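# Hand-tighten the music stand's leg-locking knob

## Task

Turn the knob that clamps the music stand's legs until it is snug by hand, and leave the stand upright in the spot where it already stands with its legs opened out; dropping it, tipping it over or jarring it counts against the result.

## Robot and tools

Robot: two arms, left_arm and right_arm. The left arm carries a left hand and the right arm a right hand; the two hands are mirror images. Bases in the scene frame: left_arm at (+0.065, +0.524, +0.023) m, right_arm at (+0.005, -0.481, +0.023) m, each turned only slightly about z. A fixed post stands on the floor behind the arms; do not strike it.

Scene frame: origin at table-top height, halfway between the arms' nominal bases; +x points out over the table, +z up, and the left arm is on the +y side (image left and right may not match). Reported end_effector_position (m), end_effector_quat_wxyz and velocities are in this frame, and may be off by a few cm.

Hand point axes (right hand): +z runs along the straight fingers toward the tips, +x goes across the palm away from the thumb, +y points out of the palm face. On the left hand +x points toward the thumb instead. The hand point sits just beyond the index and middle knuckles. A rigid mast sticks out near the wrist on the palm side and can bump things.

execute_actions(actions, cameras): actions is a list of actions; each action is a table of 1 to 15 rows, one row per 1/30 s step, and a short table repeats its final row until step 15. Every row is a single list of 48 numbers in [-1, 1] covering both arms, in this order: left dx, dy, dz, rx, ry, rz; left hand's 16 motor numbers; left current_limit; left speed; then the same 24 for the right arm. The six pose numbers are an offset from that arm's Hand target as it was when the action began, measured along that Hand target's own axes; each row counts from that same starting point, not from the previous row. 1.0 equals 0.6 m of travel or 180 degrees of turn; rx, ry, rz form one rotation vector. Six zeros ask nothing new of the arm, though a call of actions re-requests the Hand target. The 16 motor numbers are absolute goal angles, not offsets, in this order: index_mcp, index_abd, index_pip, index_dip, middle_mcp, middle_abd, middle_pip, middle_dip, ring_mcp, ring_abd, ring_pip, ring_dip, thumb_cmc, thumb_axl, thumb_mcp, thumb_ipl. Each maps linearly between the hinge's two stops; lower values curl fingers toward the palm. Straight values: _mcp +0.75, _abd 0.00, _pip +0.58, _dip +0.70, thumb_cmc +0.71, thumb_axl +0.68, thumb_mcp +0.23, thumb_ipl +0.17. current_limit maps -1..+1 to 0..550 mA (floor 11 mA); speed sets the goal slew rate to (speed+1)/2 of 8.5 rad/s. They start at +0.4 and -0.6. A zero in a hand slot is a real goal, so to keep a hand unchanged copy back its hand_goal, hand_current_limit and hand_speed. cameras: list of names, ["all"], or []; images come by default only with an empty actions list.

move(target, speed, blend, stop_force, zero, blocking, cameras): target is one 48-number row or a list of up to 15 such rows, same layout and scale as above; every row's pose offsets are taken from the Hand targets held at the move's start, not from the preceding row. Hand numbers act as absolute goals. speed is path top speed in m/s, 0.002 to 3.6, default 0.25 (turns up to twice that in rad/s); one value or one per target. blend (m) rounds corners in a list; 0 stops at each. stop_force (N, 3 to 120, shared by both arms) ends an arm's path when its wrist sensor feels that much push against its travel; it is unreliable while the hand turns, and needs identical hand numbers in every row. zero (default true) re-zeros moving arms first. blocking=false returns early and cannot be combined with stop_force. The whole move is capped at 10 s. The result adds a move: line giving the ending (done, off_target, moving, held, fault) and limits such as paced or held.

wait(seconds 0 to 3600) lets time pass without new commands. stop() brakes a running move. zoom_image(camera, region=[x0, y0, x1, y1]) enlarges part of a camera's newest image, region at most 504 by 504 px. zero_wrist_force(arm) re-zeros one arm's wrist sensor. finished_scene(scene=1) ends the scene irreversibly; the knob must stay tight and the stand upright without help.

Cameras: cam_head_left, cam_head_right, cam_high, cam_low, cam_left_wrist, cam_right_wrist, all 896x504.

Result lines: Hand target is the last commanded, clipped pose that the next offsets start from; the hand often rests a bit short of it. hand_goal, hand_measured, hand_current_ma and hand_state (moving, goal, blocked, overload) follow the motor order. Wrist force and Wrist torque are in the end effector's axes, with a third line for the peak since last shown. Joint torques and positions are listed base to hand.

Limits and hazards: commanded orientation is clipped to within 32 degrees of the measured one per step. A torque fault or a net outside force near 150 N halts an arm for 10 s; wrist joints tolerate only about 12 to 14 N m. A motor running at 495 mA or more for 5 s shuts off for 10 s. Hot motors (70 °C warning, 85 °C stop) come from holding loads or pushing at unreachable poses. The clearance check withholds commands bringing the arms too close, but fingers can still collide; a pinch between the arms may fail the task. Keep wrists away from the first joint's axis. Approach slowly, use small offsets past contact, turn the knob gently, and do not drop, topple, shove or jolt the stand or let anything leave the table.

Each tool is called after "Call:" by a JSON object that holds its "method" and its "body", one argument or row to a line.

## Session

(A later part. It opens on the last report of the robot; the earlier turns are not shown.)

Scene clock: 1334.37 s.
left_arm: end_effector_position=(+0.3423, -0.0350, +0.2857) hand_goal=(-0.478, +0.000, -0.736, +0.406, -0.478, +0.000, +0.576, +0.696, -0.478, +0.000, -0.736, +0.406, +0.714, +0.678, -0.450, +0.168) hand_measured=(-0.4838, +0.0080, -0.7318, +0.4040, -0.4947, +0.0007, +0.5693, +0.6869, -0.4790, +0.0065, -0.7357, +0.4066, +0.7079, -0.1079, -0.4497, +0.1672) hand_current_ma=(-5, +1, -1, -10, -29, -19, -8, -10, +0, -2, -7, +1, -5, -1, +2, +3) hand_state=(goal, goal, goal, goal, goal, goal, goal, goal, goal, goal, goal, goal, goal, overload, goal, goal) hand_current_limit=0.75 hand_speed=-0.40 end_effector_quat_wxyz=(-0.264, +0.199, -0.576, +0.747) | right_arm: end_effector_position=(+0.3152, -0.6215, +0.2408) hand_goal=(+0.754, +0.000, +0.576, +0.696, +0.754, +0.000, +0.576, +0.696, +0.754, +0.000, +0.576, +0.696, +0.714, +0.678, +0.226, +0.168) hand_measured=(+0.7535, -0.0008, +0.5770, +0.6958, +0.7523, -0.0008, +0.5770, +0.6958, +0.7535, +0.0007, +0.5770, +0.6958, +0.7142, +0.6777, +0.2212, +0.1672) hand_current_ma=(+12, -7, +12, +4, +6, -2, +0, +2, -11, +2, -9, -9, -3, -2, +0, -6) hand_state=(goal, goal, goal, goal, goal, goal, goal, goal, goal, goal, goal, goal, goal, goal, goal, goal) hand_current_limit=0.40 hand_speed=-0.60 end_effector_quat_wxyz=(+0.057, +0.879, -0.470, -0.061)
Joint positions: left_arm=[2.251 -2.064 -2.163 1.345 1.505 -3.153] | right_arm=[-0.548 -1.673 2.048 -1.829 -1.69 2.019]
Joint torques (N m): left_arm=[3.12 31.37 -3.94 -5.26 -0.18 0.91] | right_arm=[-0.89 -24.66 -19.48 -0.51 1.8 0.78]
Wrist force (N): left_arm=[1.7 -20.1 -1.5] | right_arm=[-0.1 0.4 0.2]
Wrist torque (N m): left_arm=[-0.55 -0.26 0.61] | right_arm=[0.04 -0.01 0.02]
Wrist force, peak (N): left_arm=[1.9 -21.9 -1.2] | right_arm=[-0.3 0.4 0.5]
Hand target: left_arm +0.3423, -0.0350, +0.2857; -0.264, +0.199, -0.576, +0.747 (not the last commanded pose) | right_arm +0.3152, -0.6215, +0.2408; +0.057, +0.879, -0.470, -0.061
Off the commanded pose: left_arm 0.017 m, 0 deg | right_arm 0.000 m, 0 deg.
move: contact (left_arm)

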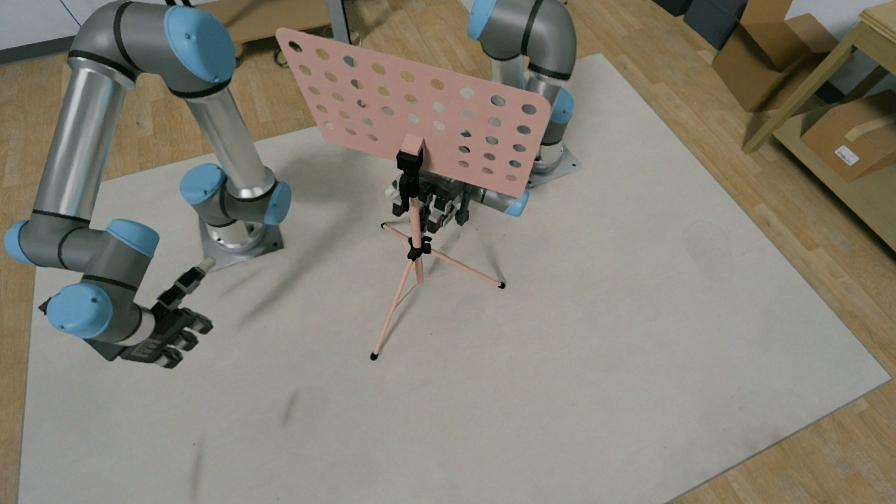

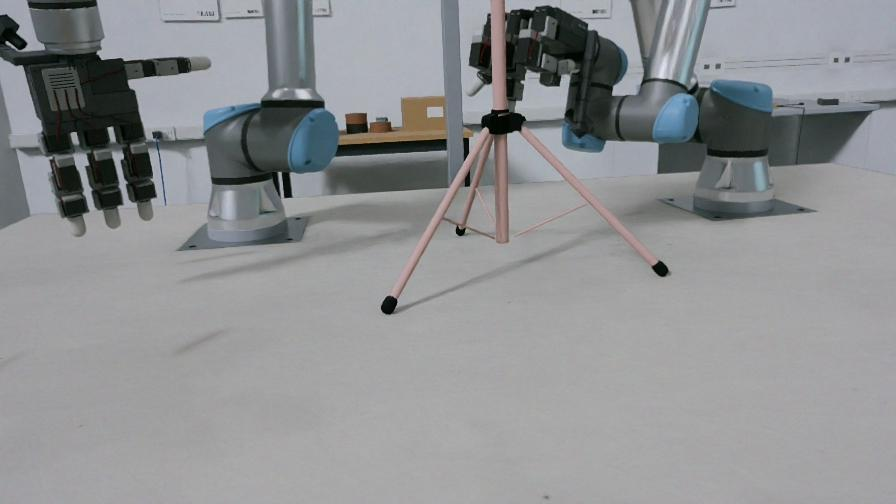

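Call:
{"method": "move", "body": {
  "target": [
    [0,-0.06,-0.01,0,0,0, -0.479, 0, -0.737, 0.406, -0.479, 0, 0.576, 0.696, -0.478, 0, -0.736, 0.406, 0.714, 0.678, -0.45, 0.168, 0.4, -0.4, 0,0,0,0,0,0, 0.754, 0, 0.576, 0.696, 0.754, 0, 0.576, 0.696, 0.754, 0, 0.576, 0.696, 0.714, 0.678, 0.226, 0.168, 0.4, -0.6],
    [0,-0.06,-0.2,0,0,0, -0.479, 0, -0.737, 0.406, -0.479, 0, 0.576, 0.696, -0.478, 0, -0.736, 0.406, 0.714, 0.678, -0.45, 0.168, 0.4, -0.4, 0,0,0,0,0,0, 0.754, 0, 0.576, 0.696, 0.754, 0, 0.576, 0.696, 0.754, 0, 0.576, 0.696, 0.714, 0.678, 0.226, 0.168, 0.4, -0.6]
  ],
  "speed": [0.02,0.1],
  "blend": 0.005,
  "cameras": ["all"]
}}

Call:
{"method": "zoom_image", "body": {
  "camera": "cam_high",
  "region": [405, 220, 445, 250]
}}

Call:
{"method": "zoom_image", "body": {
  "camera": "cam_head_left",
  "region": [485, 190, 525, 220]
}}

Call:
{"method": "zoom_image", "body": {
  "camera": "cam_head_right",
  "region": [485, 190, 525, 220]
}}

Scene clock: 1351.97 s.
left_arm: end_effector_position=(+0.2643, +0.0629, +0.2898) hand_goal=(-0.478, +0.000, -0.736, +0.406, -0.478, +0.000, +0.576, +0.696, -0.478, +0.000, -0.736, +0.406, +0.714, +0.678, -0.450, +0.168) hand_measured=(-0.4826, +0.0095, -0.7318, +0.4028, -0.4863, +0.0021, +0.5718, +0.6907, -0.4790, +0.0065, -0.7357, +0.4066, +0.7079, -0.1079, -0.4507, +0.1662) hand_current_ma=(+0, +5, +13, -10, -17, -9, -5, -3, -9, -5, +1, +0, -2, +4, +0, -1) hand_state=(goal, goal, goal, goal, goal, goal, goal, goal, goal, goal, goal, goal, goal, overload, goal, goal) hand_current_limit=0.40 hand_speed=-0.40 end_effector_quat_wxyz=(-0.264, +0.199, -0.576, +0.747) | right_arm: end_effector_position=(+0.3152, -0.6215, +0.2408) hand_goal=(+0.754, +0.000, +0.576, +0.696, +0.754, +0.000, +0.576, +0.696, +0.754, +0.000, +0.576, +0.696, +0.714, +0.678, +0.226, +0.168) hand_measured=(+0.7535, +0.0007, +0.5770, +0.6958, +0.7535, -0.0008, +0.5770, +0.6958, +0.7535, -0.0008, +0.5770, +0.6958, +0.7142, +0.6767, +0.2203, +0.1681) hand_current_ma=(-9, -7, +3, -3, +17, -3, -1, +13, -4, -1, -13, -12, +3, -4, +1, -1) hand_state=(goal, goal, goal, goal, goal, goal, goal, goal, goal, goal, goal, goal, goal, goal, goal, goal) hand_current_limit=0.40 hand_speed=-0.60 end_effector_quat_wxyz=(+0.057, +0.879, -0.470, -0.061)
Joint positions: left_arm=[2.287 -1.886 -2.507 1.512 1.47 -3.162] | right_arm=[-0.548 -1.673 2.048 -1.829 -1.69 2.019]
Joint torques (N m): left_arm=[-9.94 15.72 2.94 1.48 1.15 -0.75] | right_arm=[-0.68 -24.79 -18.62 -0.66 1.84 0.92]
Wrist force (N): left_arm=[1.2 1.6 -1.8] | right_arm=[-0.2 0.3 0.2]
Wrist torque (N m): left_arm=[0.49 -0.24 0.11] | right_arm=[0.03 0.01 0.00]
Wrist force, peak (N): left_arm=[2.0 -20.5 -1.1] | right_arm=[-0.3 0.5 0.3]
Hand target: left_arm +0.2642, +0.0629, +0.2897; -0.264, +0.199, -0.576, +0.747 | right_arm +0.3152, -0.6215, +0.2408; +0.057, +0.879, -0.470, -0.061
Off the commanded pose: left_arm 0.000 m, 0 deg | right_arm 0.000 m, 0 deg.
move: done
cam_left_wrist: T_world_to_cam=[[0.49847, 0.60824, 0.61772, -0.38277], [-0.86421, 0.40484, 0.29875, 0.0725], [-0.06836, -0.68276, 0.72744, -0.02269]] pos_world=[0.2519, 0.18797, 0.23129]

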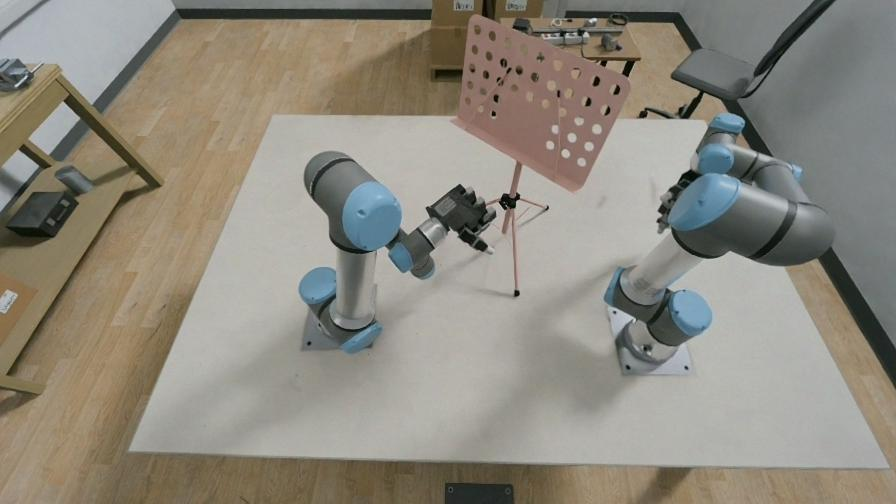

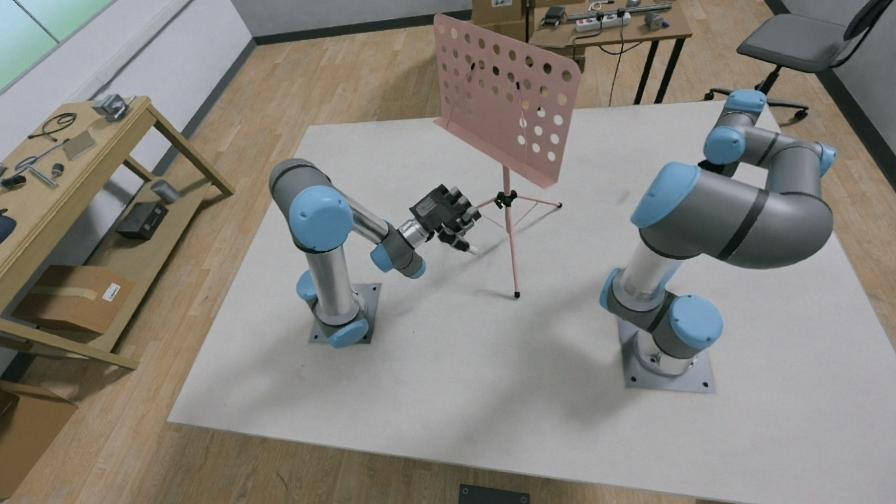

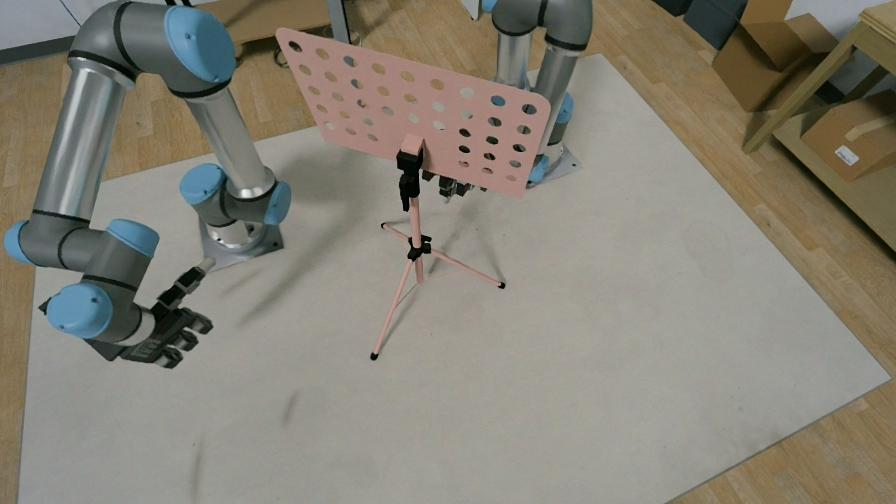

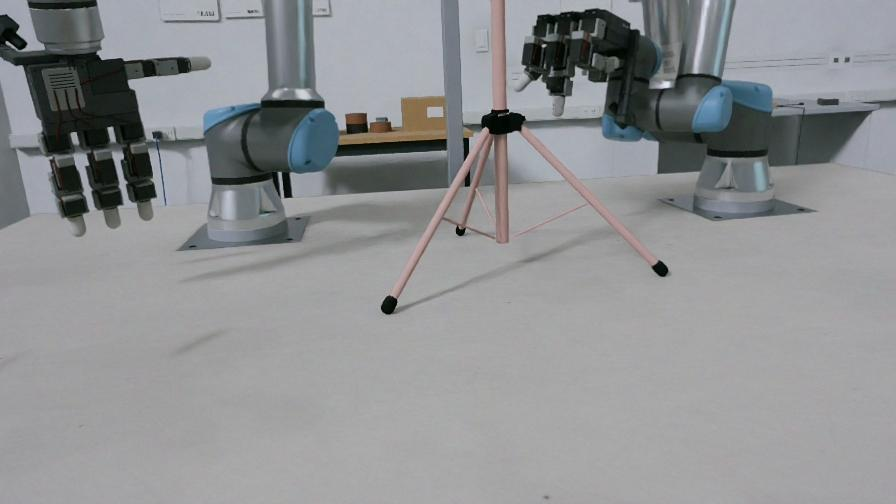

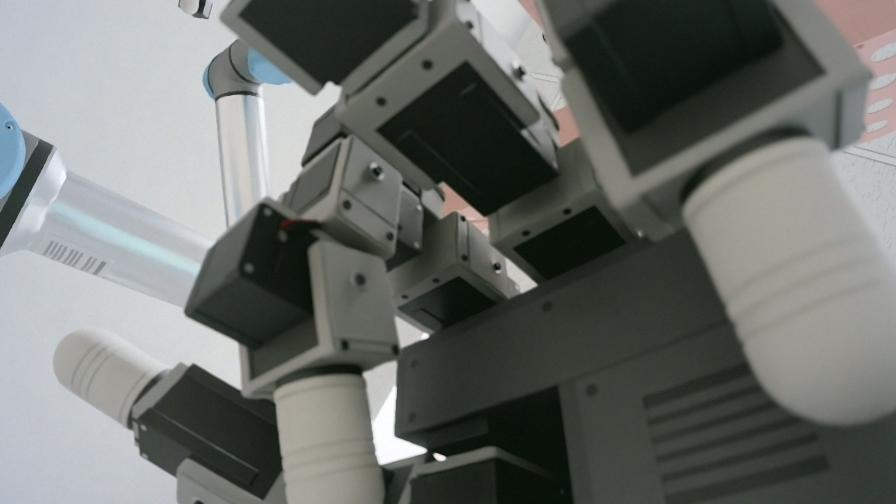

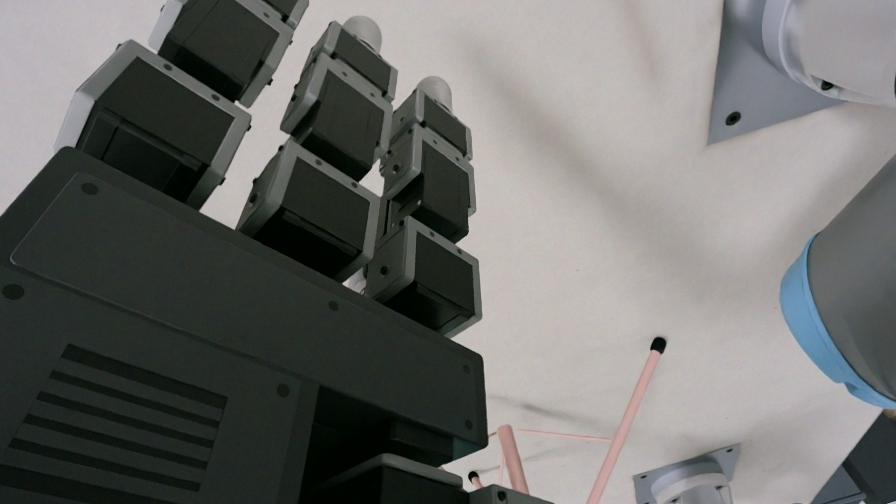

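Scaled by 12.600 from the camera's image (finer frame: 1280x720).

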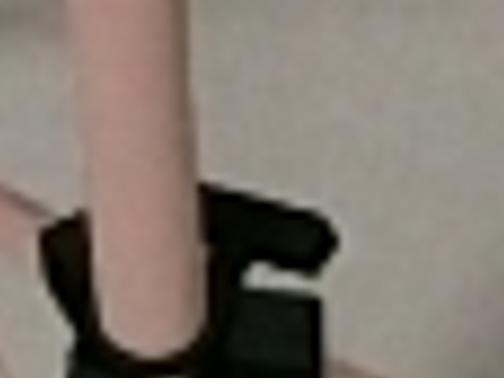

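Scaled by 12.600 from the camera's image (finer frame: 1280x720).

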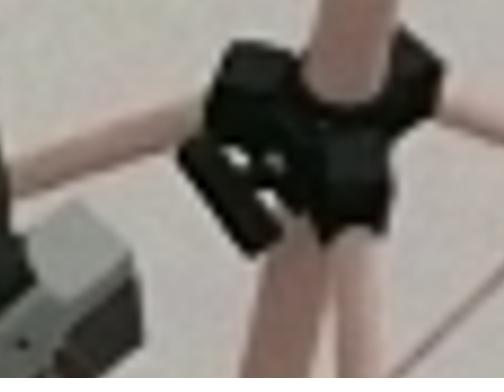

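Scaled by 12.600 from the camera's image (finer frame: 1280x720).

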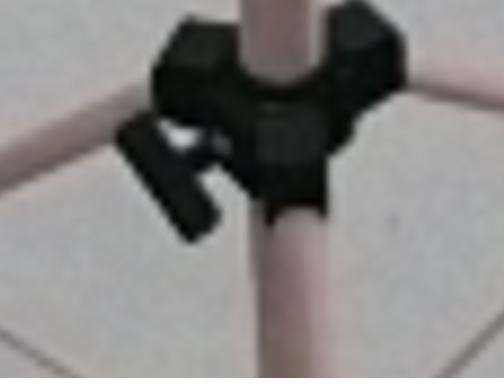

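Call:
{"method": "finished_scene", "body": {

}}

The scene is finished: the task was done.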